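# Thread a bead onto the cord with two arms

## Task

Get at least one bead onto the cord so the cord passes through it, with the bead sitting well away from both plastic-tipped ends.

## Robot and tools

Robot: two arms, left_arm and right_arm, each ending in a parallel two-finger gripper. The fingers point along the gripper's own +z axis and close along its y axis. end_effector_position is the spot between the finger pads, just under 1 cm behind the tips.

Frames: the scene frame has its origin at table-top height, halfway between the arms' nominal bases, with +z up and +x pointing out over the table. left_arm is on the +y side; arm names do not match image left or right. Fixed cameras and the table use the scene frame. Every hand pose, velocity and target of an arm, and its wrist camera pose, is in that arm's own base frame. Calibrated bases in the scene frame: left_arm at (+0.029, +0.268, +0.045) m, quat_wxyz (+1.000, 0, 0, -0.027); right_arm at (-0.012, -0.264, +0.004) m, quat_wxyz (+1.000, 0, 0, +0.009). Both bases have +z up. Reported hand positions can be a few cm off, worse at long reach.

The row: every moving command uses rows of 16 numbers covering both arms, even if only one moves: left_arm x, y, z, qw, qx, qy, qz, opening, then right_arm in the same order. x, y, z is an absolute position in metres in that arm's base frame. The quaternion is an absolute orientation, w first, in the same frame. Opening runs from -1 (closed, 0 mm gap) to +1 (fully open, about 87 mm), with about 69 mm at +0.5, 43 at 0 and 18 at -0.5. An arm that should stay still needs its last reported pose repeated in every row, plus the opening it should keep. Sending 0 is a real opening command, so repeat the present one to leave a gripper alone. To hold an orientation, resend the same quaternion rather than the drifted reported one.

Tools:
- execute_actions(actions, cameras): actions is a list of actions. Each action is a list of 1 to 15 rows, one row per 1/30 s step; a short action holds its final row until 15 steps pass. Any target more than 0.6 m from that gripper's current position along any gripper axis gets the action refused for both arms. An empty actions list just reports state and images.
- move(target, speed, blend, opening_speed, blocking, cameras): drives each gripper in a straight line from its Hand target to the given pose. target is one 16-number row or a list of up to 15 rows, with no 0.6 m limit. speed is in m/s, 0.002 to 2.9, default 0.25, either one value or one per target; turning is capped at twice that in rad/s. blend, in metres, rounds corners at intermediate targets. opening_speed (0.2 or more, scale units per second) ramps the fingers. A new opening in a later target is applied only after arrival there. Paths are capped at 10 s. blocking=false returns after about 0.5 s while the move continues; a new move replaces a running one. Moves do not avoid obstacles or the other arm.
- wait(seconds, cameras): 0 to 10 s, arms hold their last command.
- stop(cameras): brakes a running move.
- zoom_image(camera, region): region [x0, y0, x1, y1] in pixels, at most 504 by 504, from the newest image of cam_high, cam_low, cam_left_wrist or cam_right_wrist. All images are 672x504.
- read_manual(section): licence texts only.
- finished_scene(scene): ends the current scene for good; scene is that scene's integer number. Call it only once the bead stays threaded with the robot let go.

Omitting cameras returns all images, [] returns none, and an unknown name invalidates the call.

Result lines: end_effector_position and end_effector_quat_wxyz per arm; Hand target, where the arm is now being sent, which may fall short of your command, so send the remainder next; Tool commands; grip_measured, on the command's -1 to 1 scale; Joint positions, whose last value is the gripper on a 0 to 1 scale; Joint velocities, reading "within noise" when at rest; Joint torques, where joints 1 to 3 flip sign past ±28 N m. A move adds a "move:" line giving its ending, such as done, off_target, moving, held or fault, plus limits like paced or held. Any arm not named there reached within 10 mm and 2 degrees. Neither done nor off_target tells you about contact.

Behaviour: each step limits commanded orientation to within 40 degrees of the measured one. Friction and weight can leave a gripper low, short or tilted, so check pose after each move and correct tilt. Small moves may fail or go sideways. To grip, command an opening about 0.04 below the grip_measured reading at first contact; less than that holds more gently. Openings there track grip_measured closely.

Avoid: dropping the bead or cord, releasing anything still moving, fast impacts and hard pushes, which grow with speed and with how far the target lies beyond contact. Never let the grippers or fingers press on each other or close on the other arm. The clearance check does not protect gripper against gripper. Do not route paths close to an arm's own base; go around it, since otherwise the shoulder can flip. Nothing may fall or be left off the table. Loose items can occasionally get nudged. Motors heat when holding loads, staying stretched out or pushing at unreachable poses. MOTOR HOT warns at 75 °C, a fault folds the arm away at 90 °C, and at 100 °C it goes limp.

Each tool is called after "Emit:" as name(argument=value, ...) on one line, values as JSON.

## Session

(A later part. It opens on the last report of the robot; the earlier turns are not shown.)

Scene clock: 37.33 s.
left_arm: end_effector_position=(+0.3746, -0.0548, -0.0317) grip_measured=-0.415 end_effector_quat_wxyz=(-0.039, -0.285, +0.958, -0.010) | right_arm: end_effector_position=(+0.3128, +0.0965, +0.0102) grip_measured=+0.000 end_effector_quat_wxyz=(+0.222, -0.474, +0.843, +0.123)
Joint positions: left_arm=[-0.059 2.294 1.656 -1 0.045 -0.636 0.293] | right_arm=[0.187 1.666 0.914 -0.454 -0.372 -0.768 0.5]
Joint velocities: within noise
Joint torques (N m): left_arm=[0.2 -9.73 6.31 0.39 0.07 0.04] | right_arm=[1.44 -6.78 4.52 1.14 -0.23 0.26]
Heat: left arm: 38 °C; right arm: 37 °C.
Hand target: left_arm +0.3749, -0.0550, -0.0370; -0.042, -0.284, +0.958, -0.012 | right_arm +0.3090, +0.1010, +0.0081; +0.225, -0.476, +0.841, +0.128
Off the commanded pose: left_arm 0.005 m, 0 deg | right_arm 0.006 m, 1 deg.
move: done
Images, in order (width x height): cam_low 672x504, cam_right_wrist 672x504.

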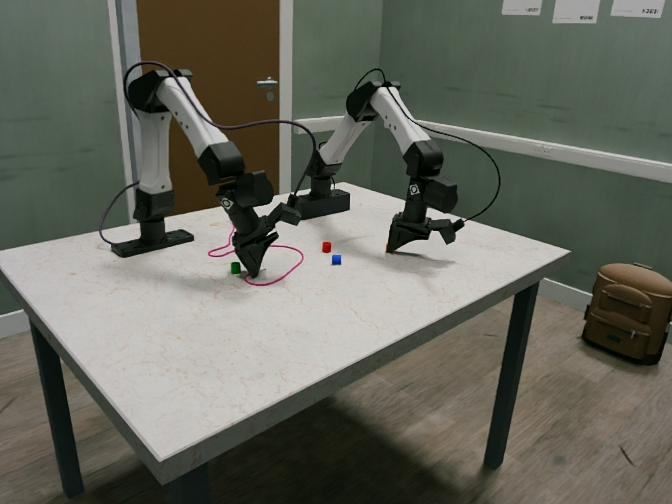

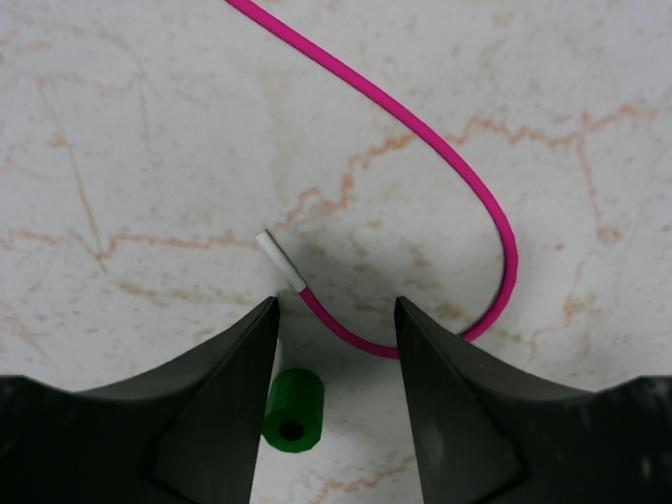

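Emit:
move(target=[[0.375, -0.055, -0.037, -0.0418, -0.2837, 0.9579, -0.0124, -0.5, 0.306, 0.103, 0.0065, 0.2253, -0.4756, 0.8407, 0.1274, 0.0],[0.375, -0.055, -0.037, -0.0418, -0.2837, 0.9579, -0.0124, -0.5, 0.306, 0.103, 0.0065, 0.2253, -0.4756, 0.8407, 0.1274, -1]], speed=0.05, opening_speed=0.8, cameras=["cam_right_wrist","cam_low"])

Emit:
zoom_image(camera="cam_low", region=[210, 230, 290, 290])

Scene clock: 39.87 s.
left_arm: end_effector_position=(+0.3746, -0.0548, -0.0317) grip_measured=-0.415 end_effector_quat_wxyz=(-0.039, -0.285, +0.958, -0.010) | right_arm: end_effector_position=(+0.3126, +0.1007, +0.0102) grip_measured=-0.904 end_effector_quat_wxyz=(+0.229, -0.475, +0.841, +0.122)
Joint positions: left_arm=[-0.059 2.294 1.656 -1 0.045 -0.636 0.293] | right_arm=[0.199 1.658 0.899 -0.431 -0.37 -0.757 0.048]
Joint velocities: within noise
Joint torques (N m): left_arm=[0.2 -9.68 6.3 0.39 0.07 0.05] | right_arm=[1.06 -6.58 4.42 1.03 -0.22 0.23]
Heat: left arm: 39 °C; right arm: 37 °C.
Hand target: left_arm +0.3749, -0.0550, -0.0370; -0.042, -0.284, +0.958, -0.012 | right_arm +0.3060, +0.1029, +0.0065; +0.225, -0.476, +0.841, +0.127
Off the commanded pose: left_arm 0.005 m, 0 deg | right_arm 0.008 m, 1 deg.
move: done
Images, in order (width x height): cam_low 672x504, cam_right_wrist 672x504.

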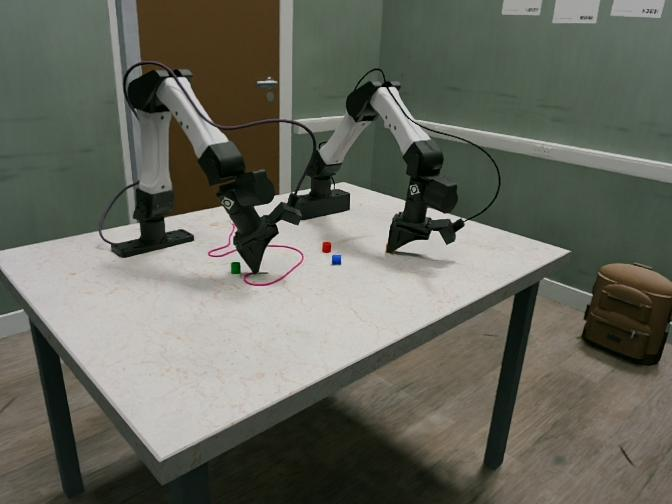

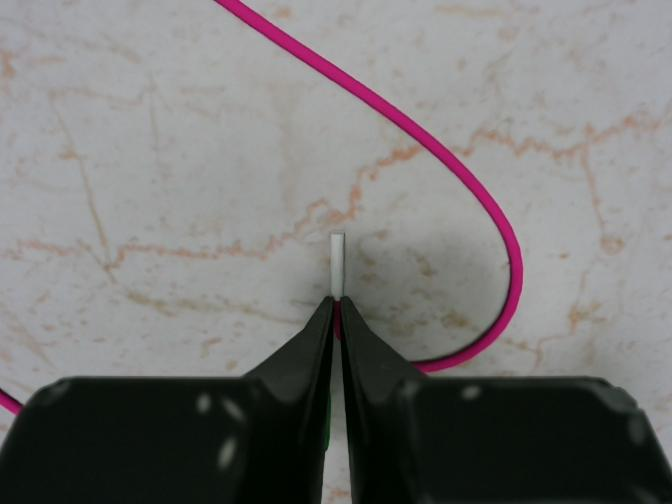

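Scaled by 6.300 from the camera's 672x504 image, which has a finer 960x720 frame.

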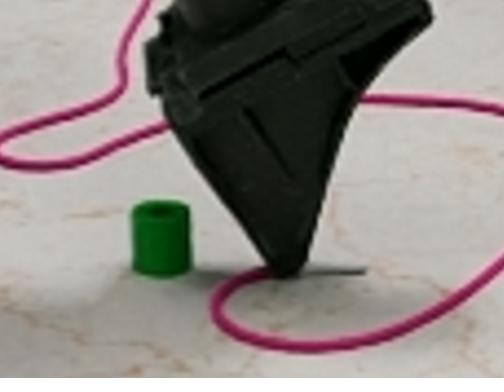

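Emit:
move(target=[[0.375, -0.055, -0.037, -0.0418, -0.2837, 0.9579, -0.0124, -0.5, 0.300, 0.105, 0.045, 0.2253, -0.4756, 0.8407, 0.1274, -1],[0.375, -0.055, -0.037, -0.0418, -0.2837, 0.9579, -0.0124, -0.5, 0.253, 0.146, 0.045, 0.2439, -0.3224, 0.9105, 0.0864, -1]], speed=0.12)

Scene clock: 43.37 s.
left_arm: end_effector_position=(+0.3746, -0.0548, -0.0317) grip_measured=-0.415 end_effector_quat_wxyz=(-0.039, -0.285, +0.958, -0.010) | right_arm: end_effector_position=(+0.2507, +0.1436, +0.0415) grip_measured=-0.904 end_effector_quat_wxyz=(+0.228, -0.325, +0.914, +0.086)
Joint positions: left_arm=[-0.059 2.294 1.656 -1 0.045 -0.636 0.293] | right_arm=[0.483 1.397 0.783 -0.473 -0.102 -0.174 0.048]
Joint velocities: within noise
Joint torques (N m): left_arm=[0.16 -9.7 6.26 0.4 0.06 0.06] | right_arm=[1.01 -6.22 5.9 1.4 0.05 0.24]
Heat: left arm: 39 °C; right arm: 37 °C.
Hand target: left_arm +0.3749, -0.0550, -0.0370; -0.042, -0.284, +0.958, -0.012 | right_arm +0.2529, +0.1460, +0.0451; +0.244, -0.323, +0.911, +0.087
Off the commanded pose: left_arm 0.005 m, 0 deg | right_arm 0.005 m, 2 deg.
move: done

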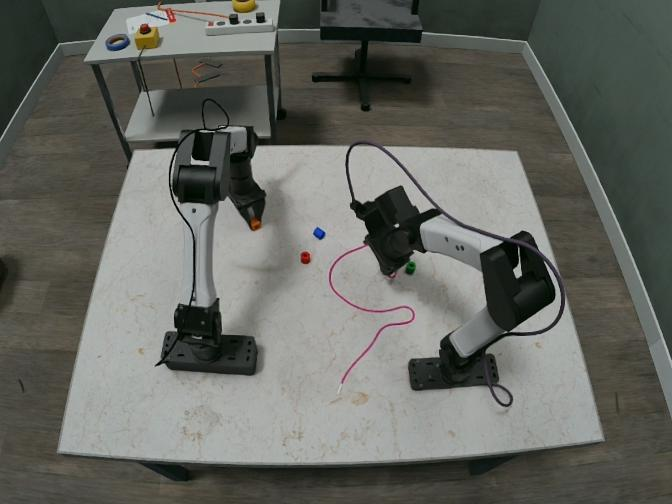

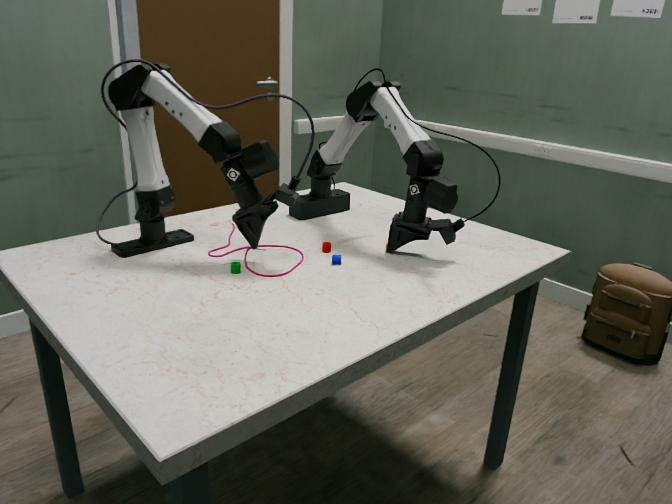

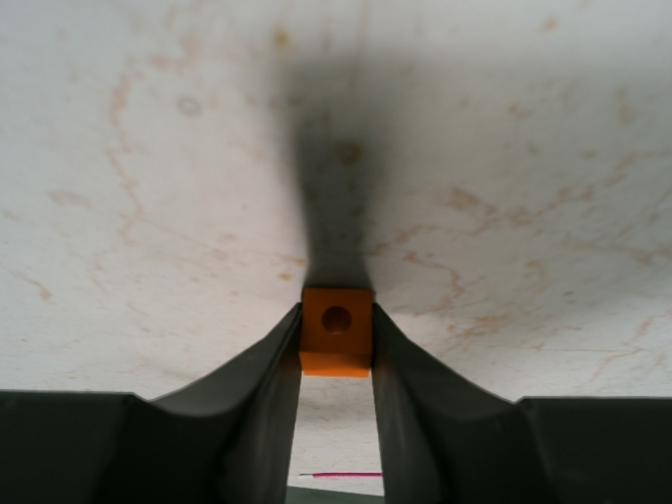

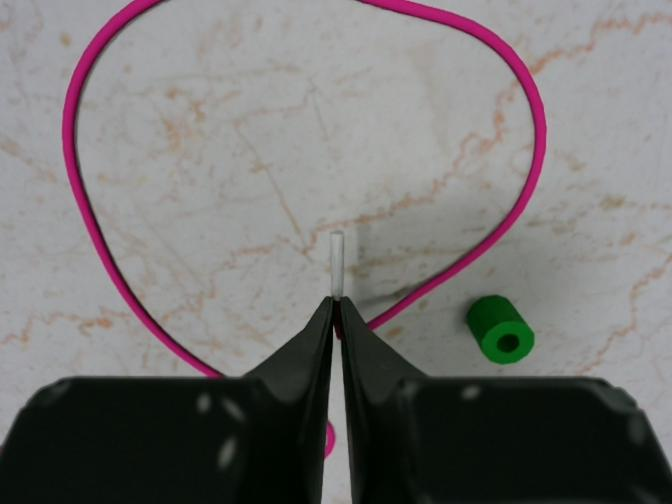

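Emit:
move(target=[[0.375, -0.055, -0.037, -0.0418, -0.2837, 0.9579, -0.0124, -0.5, 0.253, 0.146, 0.011, 0.2439, -0.3224, 0.9105, 0.0864, -1],[0.375, -0.055, -0.037, -0.0418, -0.2837, 0.9579, -0.0124, -0.5, 0.253, 0.146, 0.011, 0.2439, -0.3224, 0.9105, 0.0864, -0.3]], speed=0.06, opening_speed=0.8, cameras=["cam_right_wrist","cam_low"])

Scene clock: 46.33 s.
left_arm: end_effector_position=(+0.3746, -0.0548, -0.0317) grip_measured=-0.415 end_effector_quat_wxyz=(-0.039, -0.285, +0.958, -0.010) | right_arm: end_effector_position=(+0.2521, +0.1440, +0.0131) grip_measured=-0.300 end_effector_quat_wxyz=(+0.239, -0.323, +0.912, +0.086)
Joint positions: left_arm=[-0.059 2.294 1.656 -1 0.045 -0.636 0.293] | right_arm=[0.483 1.442 0.687 -0.312 -0.1 -0.173 0.35]
Joint velocities: within noise
Joint torques (N m): left_arm=[0.14 -9.69 6.32 0.39 0.07 0.05] | right_arm=[1.01 -4.22 5.71 1.45 0.04 0.28]
Heat: left arm: 40 °C; right arm: 37 °C.
Hand target: left_arm +0.3749, -0.0550, -0.0370; -0.042, -0.284, +0.958, -0.012 | right_arm +0.2530, +0.1460, +0.0112; +0.244, -0.322, +0.911, +0.086
Off the commanded pose: left_arm 0.005 m, 0 deg | right_arm 0.003 m, 1 deg.
move: done
Images, in order (width x height): cam_low 672x504, cam_right_wrist 672x504.

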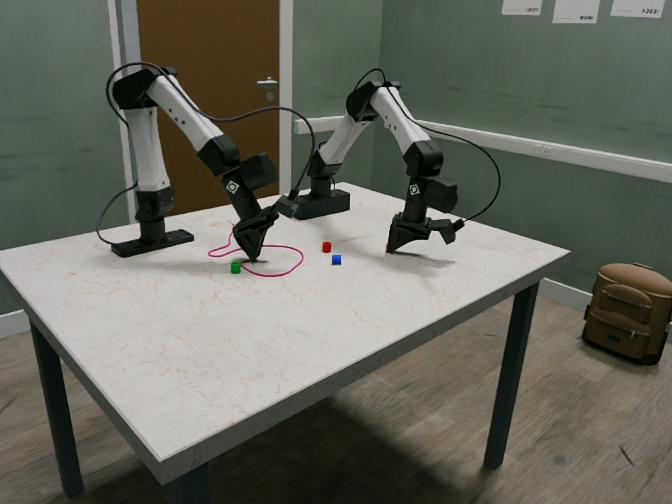

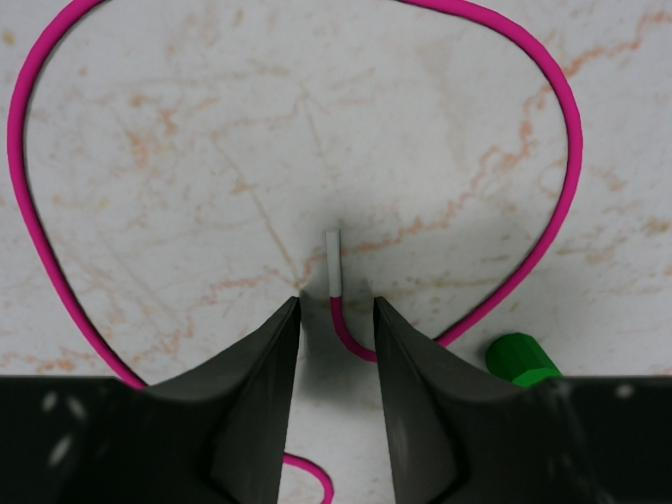

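Emit:
move(target=[[0.375, -0.055, -0.037, -0.0418, -0.2837, 0.9579, -0.0124, -0.5, 0.253, 0.146, 0.03, 0.2439, -0.3224, 0.9105, 0.0864, -0.3],[0.375, -0.055, -0.037, -0.0418, -0.2837, 0.9579, -0.0124, -0.5, 0.245, 0.140, 0.05, 0.5407, -0.2734, 0.7722, 0.1915, -0.3]], speed=0.15, cameras=["cam_right_wrist","cam_low"])

Scene clock: 50.77 s.
left_arm: end_effector_position=(+0.3746, -0.0548, -0.0317) grip_measured=-0.415 end_effector_quat_wxyz=(-0.039, -0.285, +0.958, -0.010) | right_arm: end_effector_position=(+0.2450, +0.1403, +0.0500) grip_measured=-0.300 end_effector_quat_wxyz=(+0.536, -0.277, +0.775, +0.188)
Joint positions: left_arm=[-0.059 2.294 1.656 -1 0.045 -0.636 0.293] | right_arm=[0.347 0.936 0.072 0.482 -0.312 -0.128 0.35]
Joint velocities: within noise
Joint torques (N m): left_arm=[0.16 -9.69 6.3 0.4 0.06 0.06] | right_arm=[-0.25 -0.59 5.71 2.15 -0.1 0.25]
Heat: left arm: 40 °C; right arm: 37 °C.
Hand target: left_arm +0.3749, -0.0550, -0.0370; -0.042, -0.284, +0.958, -0.012 | right_arm +0.2449, +0.1400, +0.0500; +0.540, -0.274, +0.772, +0.191
Off the commanded pose: left_arm 0.005 m, 0 deg | right_arm 0.000 m, 1 deg.
move: done
Images, in order (width x height): cam_low 672x504, cam_right_wrist 672x504.

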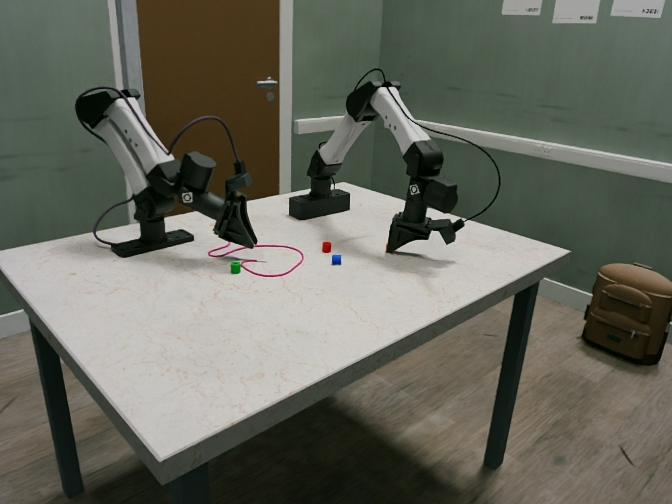

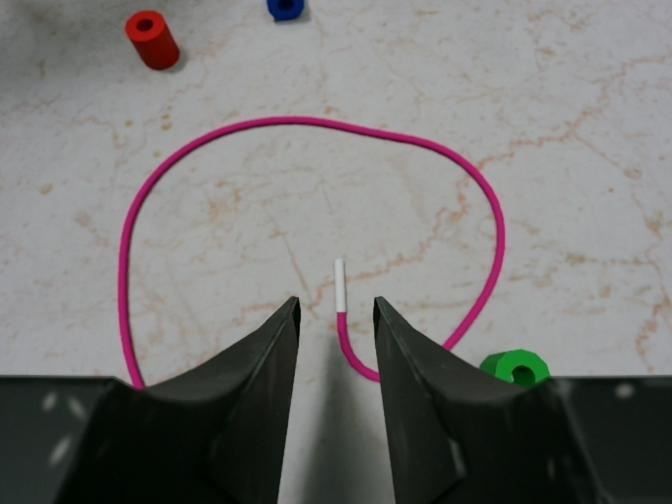

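Emit:
move(target=[[0.375, -0.055, -0.037, -0.0418, -0.2837, 0.9579, -0.0124, -0.5, 0.2435, 0.138, 0.025, 0.5407, -0.2734, 0.7722, 0.1915, -0.3],[0.375, -0.055, -0.037, -0.0418, -0.2837, 0.9579, -0.0124, -0.5, 0.2435, 0.138, 0.010, 0.5407, -0.2734, 0.7722, 0.1915, -0.3]], speed=0.05, cameras=["cam_right_wrist","cam_low"])

Emit:
zoom_image(camera="cam_low", region=[210, 220, 290, 280])

Scene clock: 52.47 s.
left_arm: end_effector_position=(+0.3746, -0.0548, -0.0317) grip_measured=-0.415 end_effector_quat_wxyz=(-0.039, -0.285, +0.958, -0.010) | right_arm: end_effector_position=(+0.2462, +0.1403, +0.0134) grip_measured=-0.300 end_effector_quat_wxyz=(+0.523, -0.279, +0.782, +0.193)
Joint positions: left_arm=[-0.059 2.294 1.656 -1 0.045 -0.636 0.293] | right_arm=[0.331 1.303 0.005 0.884 -0.337 -0.134 0.35]
Joint velocities: within noise
Joint torques (N m): left_arm=[0.17 -9.76 6.3 0.4 0.06 0.04] | right_arm=[-0.21 -1.5 4.1 1.93 -0.09 0.11]
Heat: left arm: 40 °C; right arm: 37 °C.
Hand target: left_arm +0.3749, -0.0550, -0.0370; -0.042, -0.284, +0.958, -0.012 | right_arm +0.2440, +0.1381, +0.0104; +0.520, -0.280, +0.784, +0.191
Off the commanded pose: left_arm 0.005 m, 0 deg | right_arm 0.005 m, 2 deg.
joint sent to its limit (right arm) — joint 3 (elbow), lower limit, where the elbow is as bent as it goes. The joint targets are off in orientation, not in position.
move: done
Images, in order (width x height): cam_low 672x504, cam_right_wrist 672x504.

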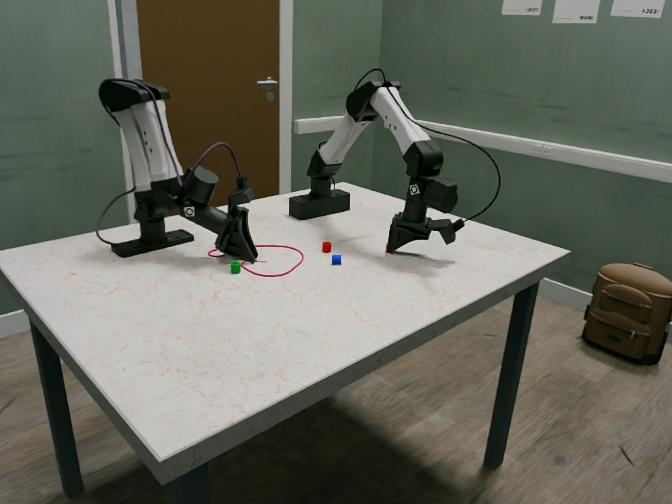

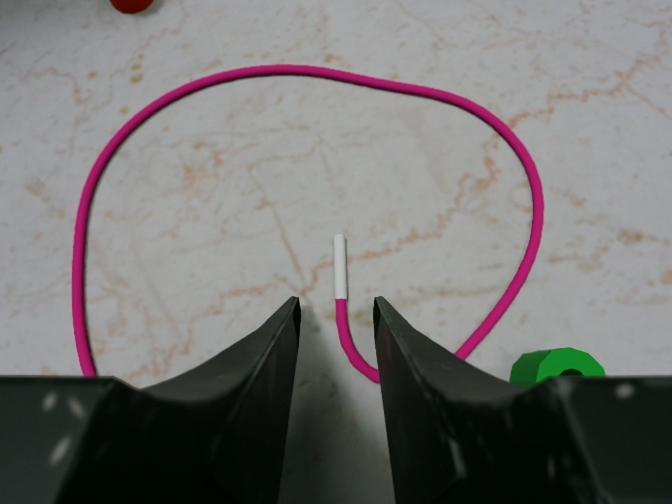

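Scaled by 6.300 from the camera's 672x504 image, which has a finer 960x720 frame.

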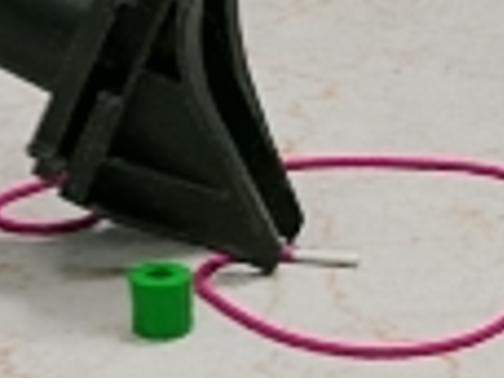

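Emit:
move(target=[0.375, -0.055, -0.037, -0.0418, -0.2837, 0.9579, -0.0124, -0.5, 0.2425, 0.1365, 0.006, 0.4925, -0.2846, 0.8037, 0.1744, -0.3], speed=0.05, cameras=["cam_right_wrist","cam_low"])

Emit:
zoom_image(camera="cam_low", region=[210, 220, 290, 280])

Scene clock: 54.17 s.
left_arm: end_effector_position=(+0.3746, -0.0548, -0.0317) grip_measured=-0.415 end_effector_quat_wxyz=(-0.039, -0.285, +0.958, -0.010) | right_arm: end_effector_position=(+0.2436, +0.1383, +0.0124) grip_measured=-0.300 end_effector_quat_wxyz=(+0.510, -0.284, +0.792, +0.182)
Joint positions: left_arm=[-0.059 2.294 1.656 -1 0.045 -0.636 0.293] | right_arm=[0.345 1.224 0.025 0.75 -0.31 -0.148 0.35]
Joint velocities: within noise
Joint torques (N m): left_arm=[0.13 -9.66 6.3 0.39 0.06 0.05] | right_arm=[0.99 -1.72 7.13 1.18 0.13 0.15]
Heat: left arm: 41 °C; right arm: 37 °C.
Hand target: left_arm +0.3749, -0.0550, -0.0370; -0.042, -0.284, +0.958, -0.012 | right_arm +0.2422, +0.1363, +0.0063; +0.494, -0.285, +0.803, +0.175
Off the commanded pose: left_arm 0.005 m, 0 deg | right_arm 0.007 m, 3 deg.
move: off_target (right_arm)
Images, in order (width x height): cam_low 672x504, cam_right_wrist 672x504.

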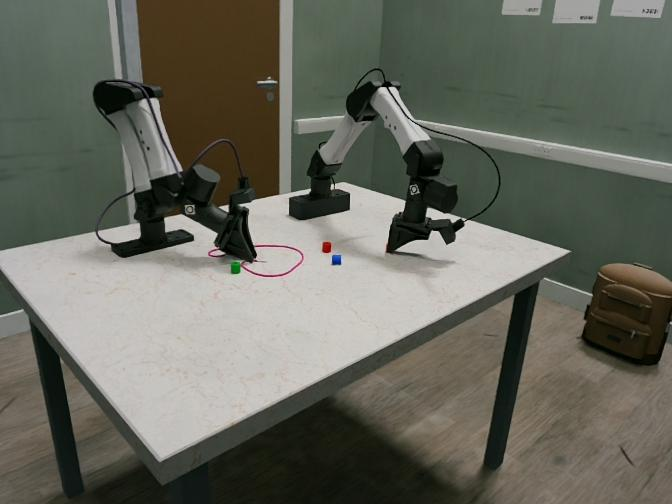

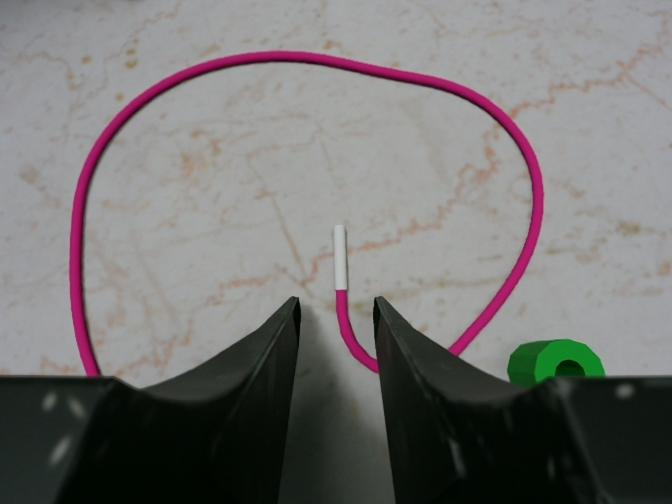

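Scaled by 6.300 from the camera's 672x504 image, which has a finer 960x720 frame.

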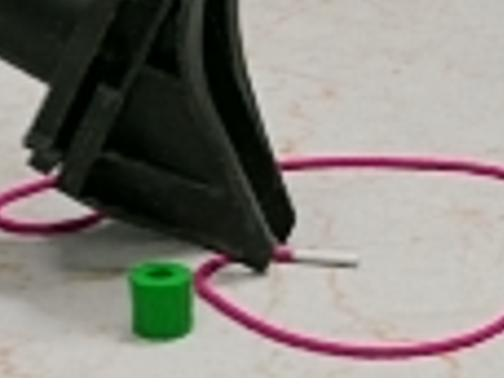

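Emit:
move(target=[0.375, -0.055, -0.037, -0.0418, -0.2837, 0.9579, -0.0124, -0.5, 0.2415, 0.1345, 0.0, 0.4925, -0.2846, 0.8037, 0.1744, -0.3], speed=0.05, cameras=["cam_right_wrist","cam_low"])

Emit:
zoom_image(camera="cam_low", region=[210, 220, 290, 280])

Scene clock: 55.20 s.
left_arm: end_effector_position=(+0.3746, -0.0548, -0.0317) grip_measured=-0.415 end_effector_quat_wxyz=(-0.039, -0.285, +0.958, -0.010) | right_arm: end_effector_position=(+0.2463, +0.1390, +0.0121) grip_measured=-0.300 end_effector_quat_wxyz=(+0.514, -0.285, +0.789, +0.181)
Joint positions: left_arm=[-0.059 2.294 1.656 -1 0.045 -0.636 0.293] | right_arm=[0.345 1.261 0.025 0.794 -0.309 -0.152 0.35]
Joint velocities: within noise
Joint torques (N m): left_arm=[0.14 -9.8 6.26 0.41 0.07 0.03] | right_arm=[0.06 -0.61 5.35 1.36 0.04 0.13]
Heat: left arm: 41 °C; right arm: 37 °C.
Hand target: left_arm +0.3749, -0.0550, -0.0370; -0.042, -0.284, +0.958, -0.012 | right_arm +0.2409, +0.1343, +0.0005; +0.493, -0.285, +0.804, +0.174
Off the commanded pose: left_arm 0.005 m, 0 deg | right_arm 0.014 m, 3 deg.
move: off_target (right_arm)
Images, in order (width x height): cam_low 672x504, cam_right_wrist 672x504.

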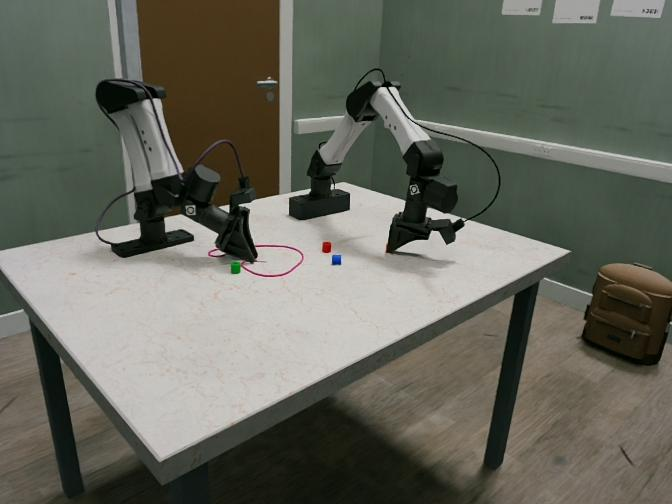

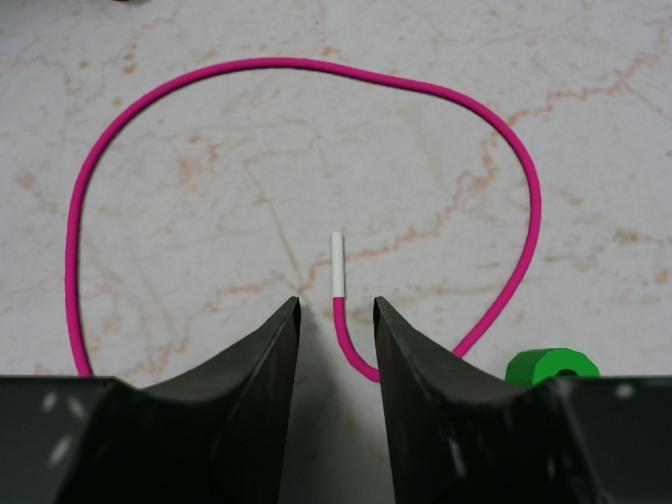

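Scaled by 6.300 from the camera's 672x504 image, which has a finer 960x720 frame.

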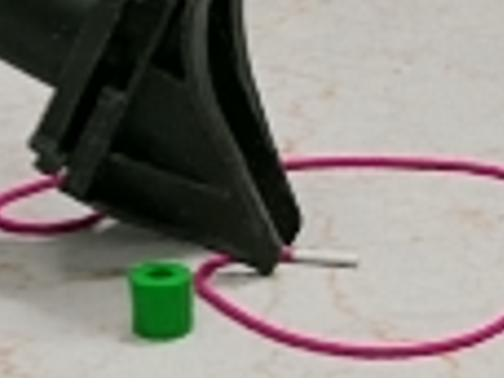

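Emit:
move(target=[0.375, -0.055, -0.037, -0.0418, -0.2837, 0.9579, -0.0124, -0.5, 0.2365, 0.1310, -0.004, 0.4848, -0.2874, 0.8089, 0.1711, -0.3], speed=0.04, cameras=["cam_right_wrist","cam_low"])

Emit:
zoom_image(camera="cam_low", region=[210, 220, 290, 280])

Scene clock: 56.30 s.
left_arm: end_effector_position=(+0.3746, -0.0548, -0.0317) grip_measured=-0.415 end_effector_quat_wxyz=(-0.039, -0.285, +0.958, -0.010) | right_arm: end_effector_position=(+0.2459, +0.1386, +0.0121) grip_measured=-0.300 end_effector_quat_wxyz=(+0.514, -0.289, +0.788, +0.178)
Joint positions: left_arm=[-0.059 2.294 1.656 -1 0.045 -0.636 0.293] | right_arm=[0.345 1.253 0.025 0.785 -0.31 -0.161 0.35]
Joint velocities: within noise
Joint torques (N m): left_arm=[0.21 -9.77 6.31 0.39 0.06 0.05] | right_arm=[-0.31 -2.04 4.53 1.12 0.02 0.1]
Heat: left arm: 41 °C; right arm: 37 °C.
Hand target: left_arm +0.3749, -0.0550, -0.0370; -0.042, -0.284, +0.958, -0.012 | right_arm +0.2359, +0.1311, -0.0034; +0.485, -0.287, +0.808, +0.171
Off the commanded pose: left_arm 0.005 m, 0 deg | right_arm 0.020 m, 4 deg.
move: off_target (right_arm)
Images, in order (width x height): cam_low 672x504, cam_right_wrist 672x504.

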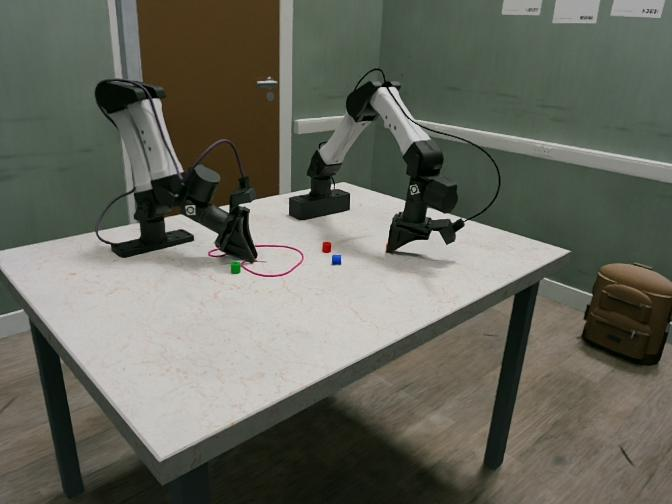

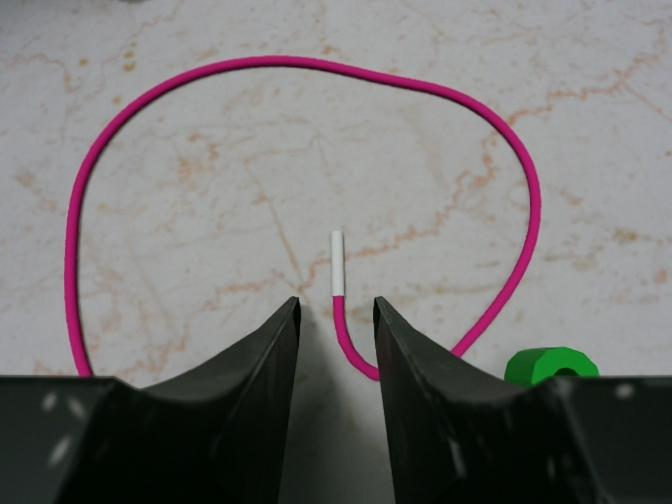

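Scaled by 6.300 from the camera's 672x504 image, which has a finer 960x720 frame.

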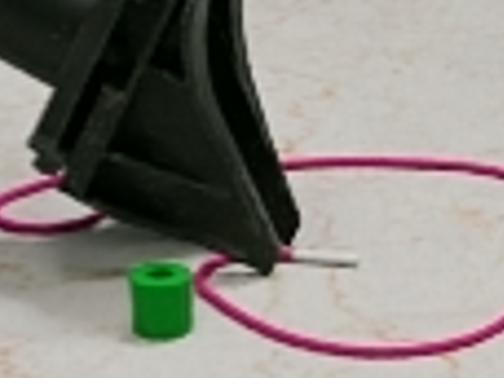

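Emit:
move(target=[[0.375, -0.055, -0.037, -0.0418, -0.2837, 0.9579, -0.0124, -0.5, 0.2455, 0.1380, 0.0115, 0.510, -0.284, 0.792, 0.182, -0.3],[0.375, -0.055, -0.037, -0.0418, -0.2837, 0.9579, -0.0124, -0.5, 0.2455, 0.1380, 0.0115, 0.510, -0.284, 0.792, 0.182, -1]], speed=0.04, opening_speed=0.8, cameras=["cam_right_wrist","cam_low"])

Emit:
zoom_image(camera="cam_low", region=[210, 220, 290, 280])

Scene clock: 58.83 s.
left_arm: end_effector_position=(+0.3746, -0.0548, -0.0317) grip_measured=-0.415 end_effector_quat_wxyz=(-0.039, -0.285, +0.958, -0.010) | right_arm: end_effector_position=(+0.2455, +0.1391, +0.0127) grip_measured=-0.906 end_effector_quat_wxyz=(+0.513, -0.288, +0.788, +0.181)
Joint positions: left_arm=[-0.059 2.294 1.656 -1 0.045 -0.636 0.293] | right_arm=[0.345 1.248 0.025 0.781 -0.313 -0.157 0.047]
Joint velocities: within noise
Joint torques (N m): left_arm=[0.12 -9.7 6.3 0.37 0.08 0.05] | right_arm=[-0.17 -1.87 5.65 1.68 -0.05 0.26]
Heat: left arm: 41 °C; right arm: 37 °C.
Hand target: left_arm +0.3749, -0.0550, -0.0370; -0.042, -0.284, +0.958, -0.012 | right_arm +0.2455, +0.1380, +0.0115; +0.510, -0.284, +0.792, +0.182
Off the commanded pose: left_arm 0.005 m, 0 deg | right_arm 0.002 m, 1 deg.
move: done
Images, in order (width x height): cam_low 672x504, cam_right_wrist 672x504.

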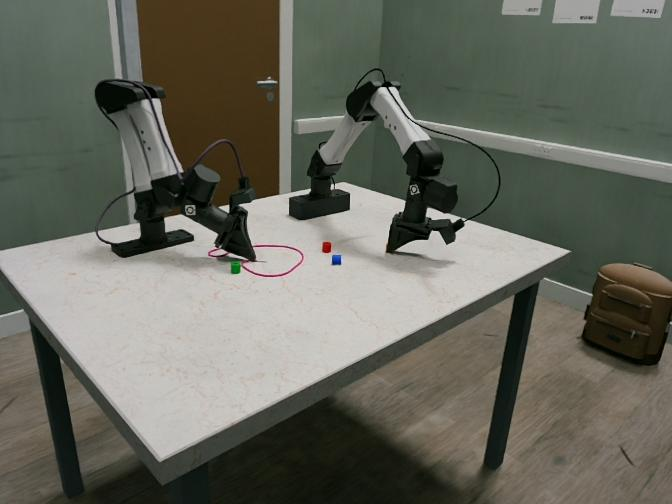

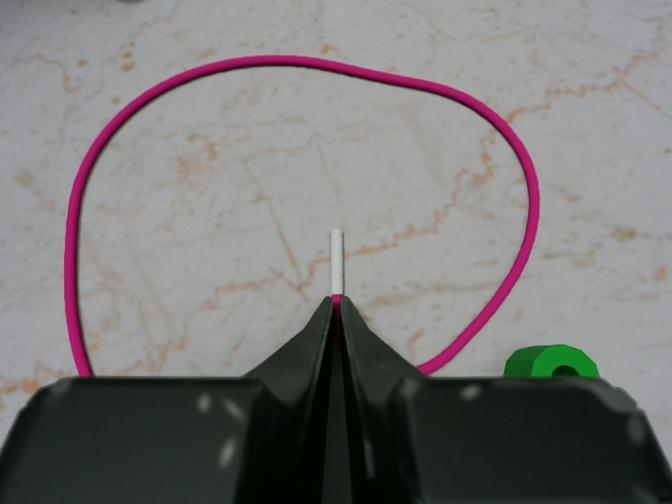

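Scaled by 6.300 from the camera's 672x504 image, which has a finer 960x720 frame.

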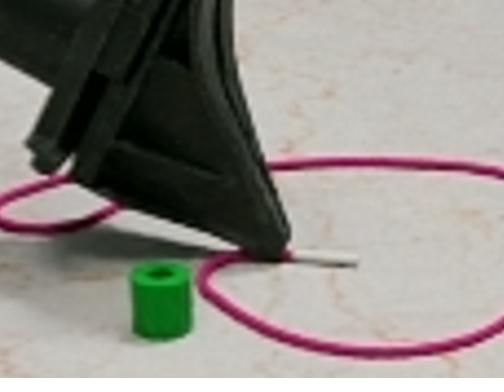

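Emit:
move(target=[[0.372, -0.06, 0.04, -0.0418, -0.2837, 0.9579, -0.0124, -0.5, 0.2455, 0.1380, 0.024, 0.510, -0.284, 0.792, 0.182, -1],[0.285, -0.318, 0.04, -0.0405, -0.3710, 0.9276, -0.0162, -0.5, 0.2455, 0.1380, 0.024, 0.510, -0.284, 0.792, 0.182, -1]], speed=0.15)

Scene clock: 63.23 s.
left_arm: end_effector_position=(+0.2801, -0.3154, +0.0383) grip_measured=-0.415 end_effector_quat_wxyz=(-0.040, -0.366, +0.930, -0.013) | right_arm: end_effector_position=(+0.2357, +0.1356, +0.0129) grip_measured=-0.906 end_effector_quat_wxyz=(+0.498, -0.288, +0.798, +0.181)
Joint positions: left_arm=[-0.712 2.209 1.802 -1.178 0.083 -1.46 0.293] | right_arm=[0.345 1.119 0.028 0.612 -0.313 -0.157 0.047]
Joint velocities: within noise
Joint torques (N m): left_arm=[0.29 -9.5 9.63 0.23 0.03 -0.11] | right_arm=[-0.17 -2.09 8.88 1.68 -0.06 0.24]
Heat: left arm: 42 °C; right arm: 37 °C.
Hand target: left_arm +0.2850, -0.3179, +0.0401; -0.040, -0.371, +0.928, -0.017 | right_arm +0.2450, +0.1377, +0.0241; +0.510, -0.284, +0.792, +0.182
Off the commanded pose: left_arm 0.006 m, 1 deg | right_arm 0.015 m, 2 deg.
move: off_target (right_arm)

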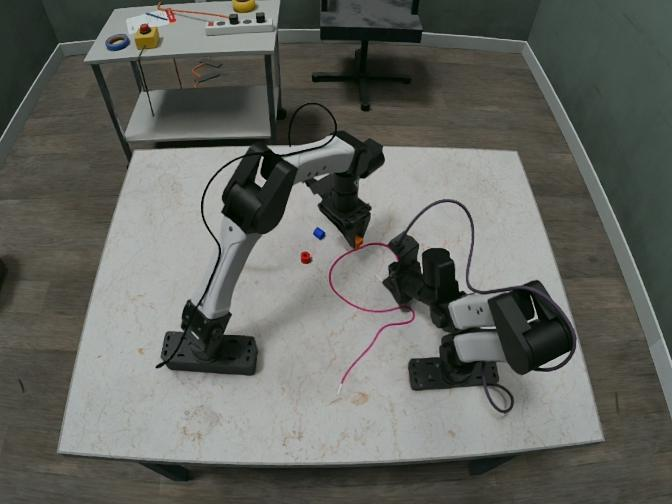

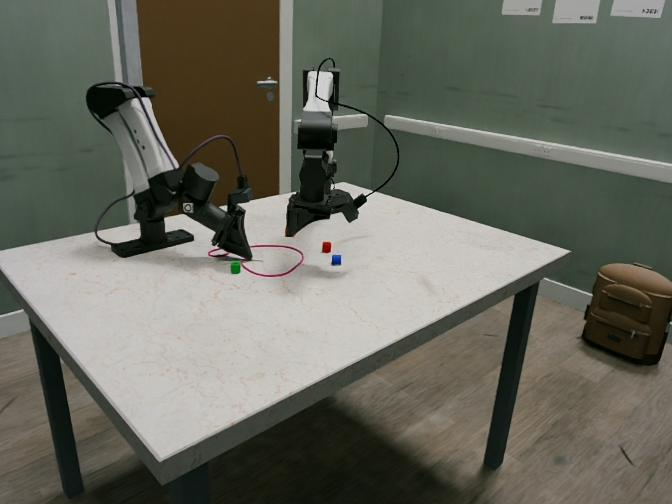

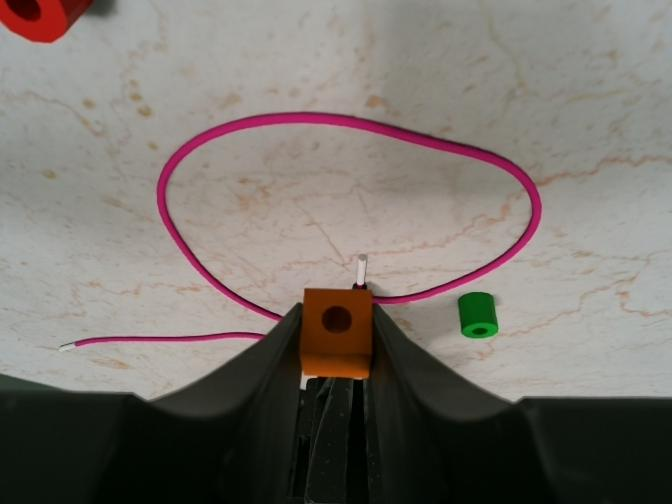

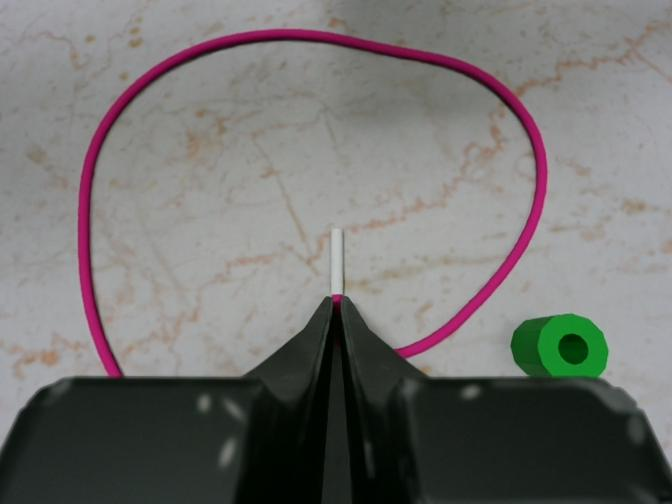

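Emit:
move(target=[0.285, -0.318, 0.04, -0.0405, -0.3710, 0.9276, -0.0162, -0.5, 0.252, 0.1420, 0.032, 0.518, -0.284, 0.786, 0.182, -1], speed=0.1, cameras=["cam_right_wrist","cam_low"])

Emit:
zoom_image(camera="cam_low", region=[210, 190, 330, 280])

Scene clock: 64.27 s.
left_arm: end_effector_position=(+0.2800, -0.3153, +0.0383) grip_measured=-0.415 end_effector_quat_wxyz=(-0.040, -0.366, +0.930, -0.013) | right_arm: end_effector_position=(+0.2402, +0.1374, +0.0183) grip_measured=-0.906 end_effector_quat_wxyz=(+0.501, -0.287, +0.796, +0.182)
Joint positions: left_arm=[-0.712 2.209 1.802 -1.178 0.083 -1.461 0.293] | right_arm=[0.345 1.114 0.048 0.595 -0.313 -0.154 0.047]
Joint velocities: within noise
Joint torques (N m): left_arm=[0.39 -9.54 9.65 0.24 0.03 -0.08] | right_arm=[0.68 -1.77 9.29 1.8 0 0.24]
Heat: left arm: 42 °C; right arm: 37 °C.
Hand target: left_arm +0.2849, -0.3179, +0.0401; -0.040, -0.371, +0.928, -0.017 | right_arm +0.2513, +0.1416, +0.0325; +0.518, -0.284, +0.786, +0.182
Off the commanded pose: left_arm 0.006 m, 1 deg | right_arm 0.019 m, 2 deg.
move: off_target (right_arm)
Images, in order (width x height): cam_low 672x504, cam_right_wrist 672x504.

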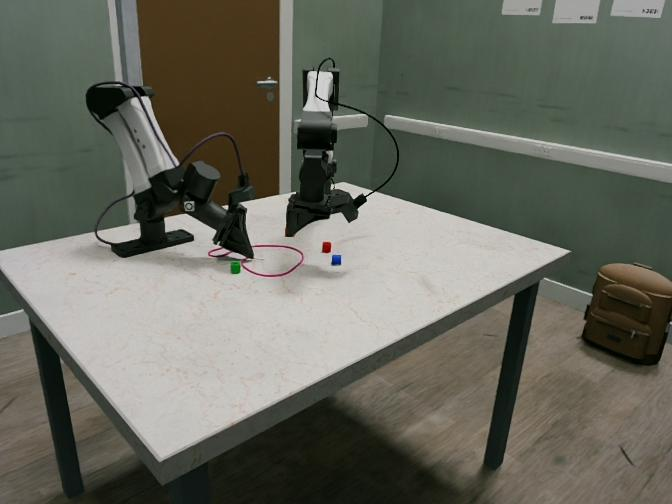

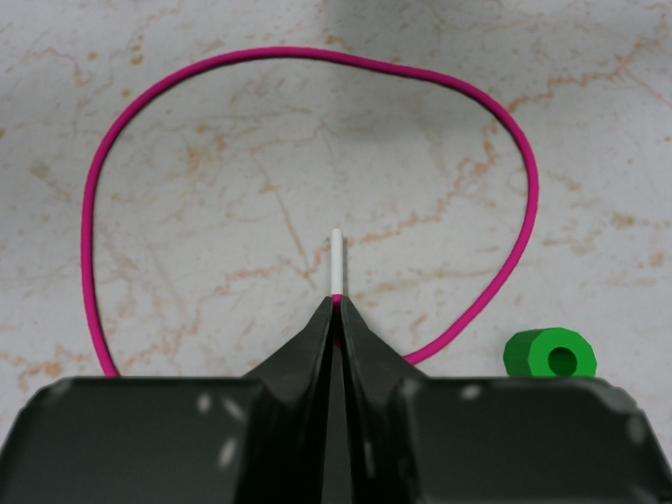

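Scaled by 4.200 from the camera's 672x504 image, which has a finer 960x720 frame.

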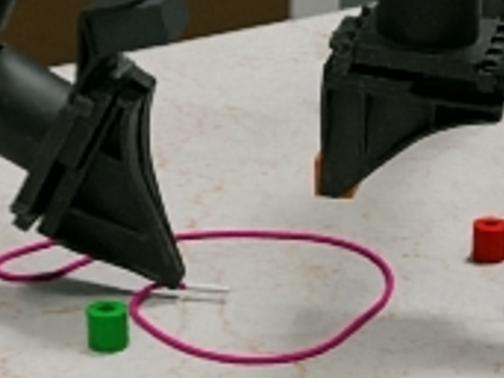

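Emit:
move(target=[0.270, -0.353, -0.010, -0.0405, -0.3710, 0.9276, -0.0162, -0.5, 0.254, 0.1435, 0.036, 0.518, -0.284, 0.786, 0.182, -1], speed=0.1)

Emit:
zoom_image(camera="cam_low", region=[210, 190, 330, 280])

Scene clock: 66.03 s.
left_arm: end_effector_position=(+0.2703, -0.3511, -0.0056) grip_measured=-0.415 end_effector_quat_wxyz=(-0.038, -0.368, +0.929, -0.016) | right_arm: end_effector_position=(+0.2421, +0.1378, +0.0204) grip_measured=-0.906 end_effector_quat_wxyz=(+0.499, -0.286, +0.798, +0.181)
Joint positions: left_arm=[-0.788 2.311 1.796 -1.056 0.083 -1.543 0.293] | right_arm=[0.345 1.107 0.064 0.567 -0.311 -0.152 0.047]
Joint velocities: within noise
Joint torques (N m): left_arm=[-0.24 -10.37 6.58 0.51 0.04 -0.06] | right_arm=[1.14 -2.35 9.47 1.8 0.01 0.23]
Heat: left arm: 42 °C; right arm: 37 °C.
Hand target: left_arm +0.2699, -0.3530, -0.0100; -0.041, -0.371, +0.928, -0.016 | right_arm +0.2532, +0.1431, +0.0364; +0.518, -0.284, +0.786, +0.182
Off the commanded pose: left_arm 0.005 m, 0 deg | right_arm 0.020 m, 3 deg.
move: off_target (right_arm)

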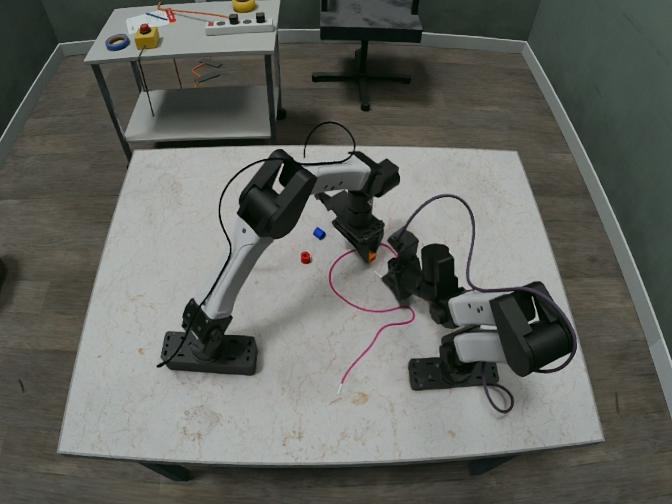

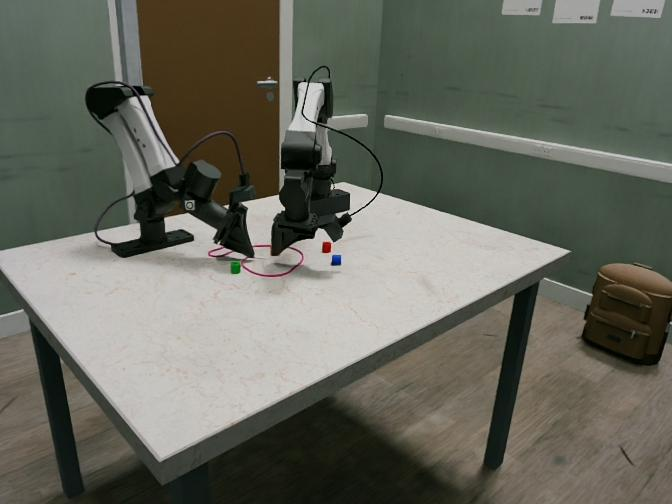

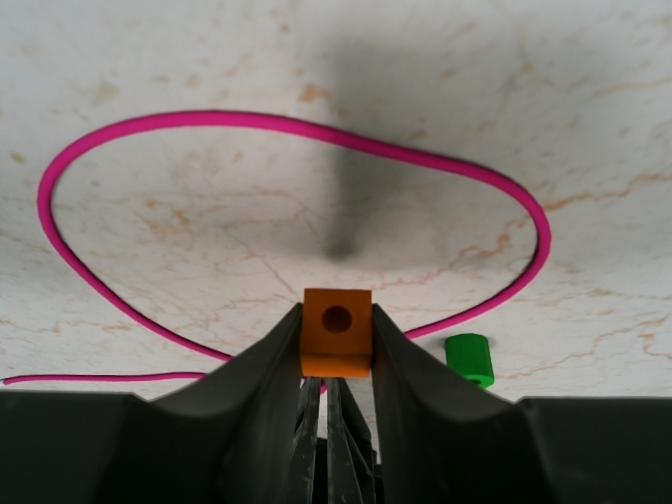

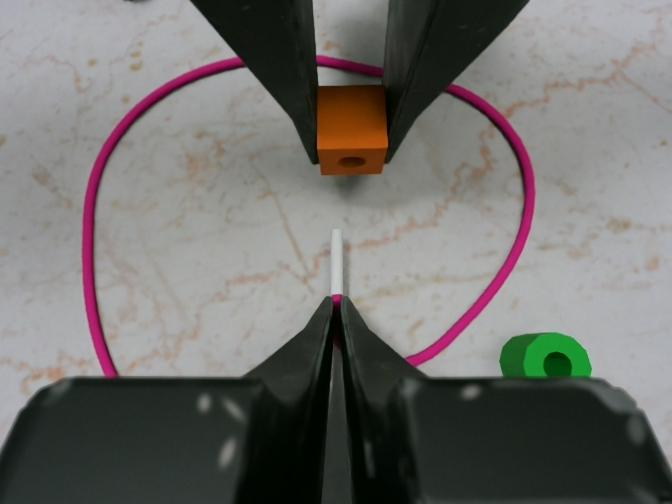

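Scaled by 4.200 from the camera's 672x504 image, which has a finer 960x720 frame.

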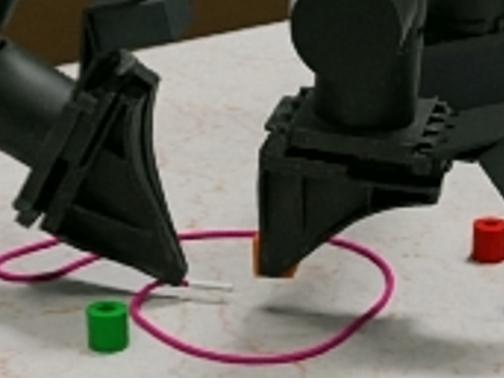

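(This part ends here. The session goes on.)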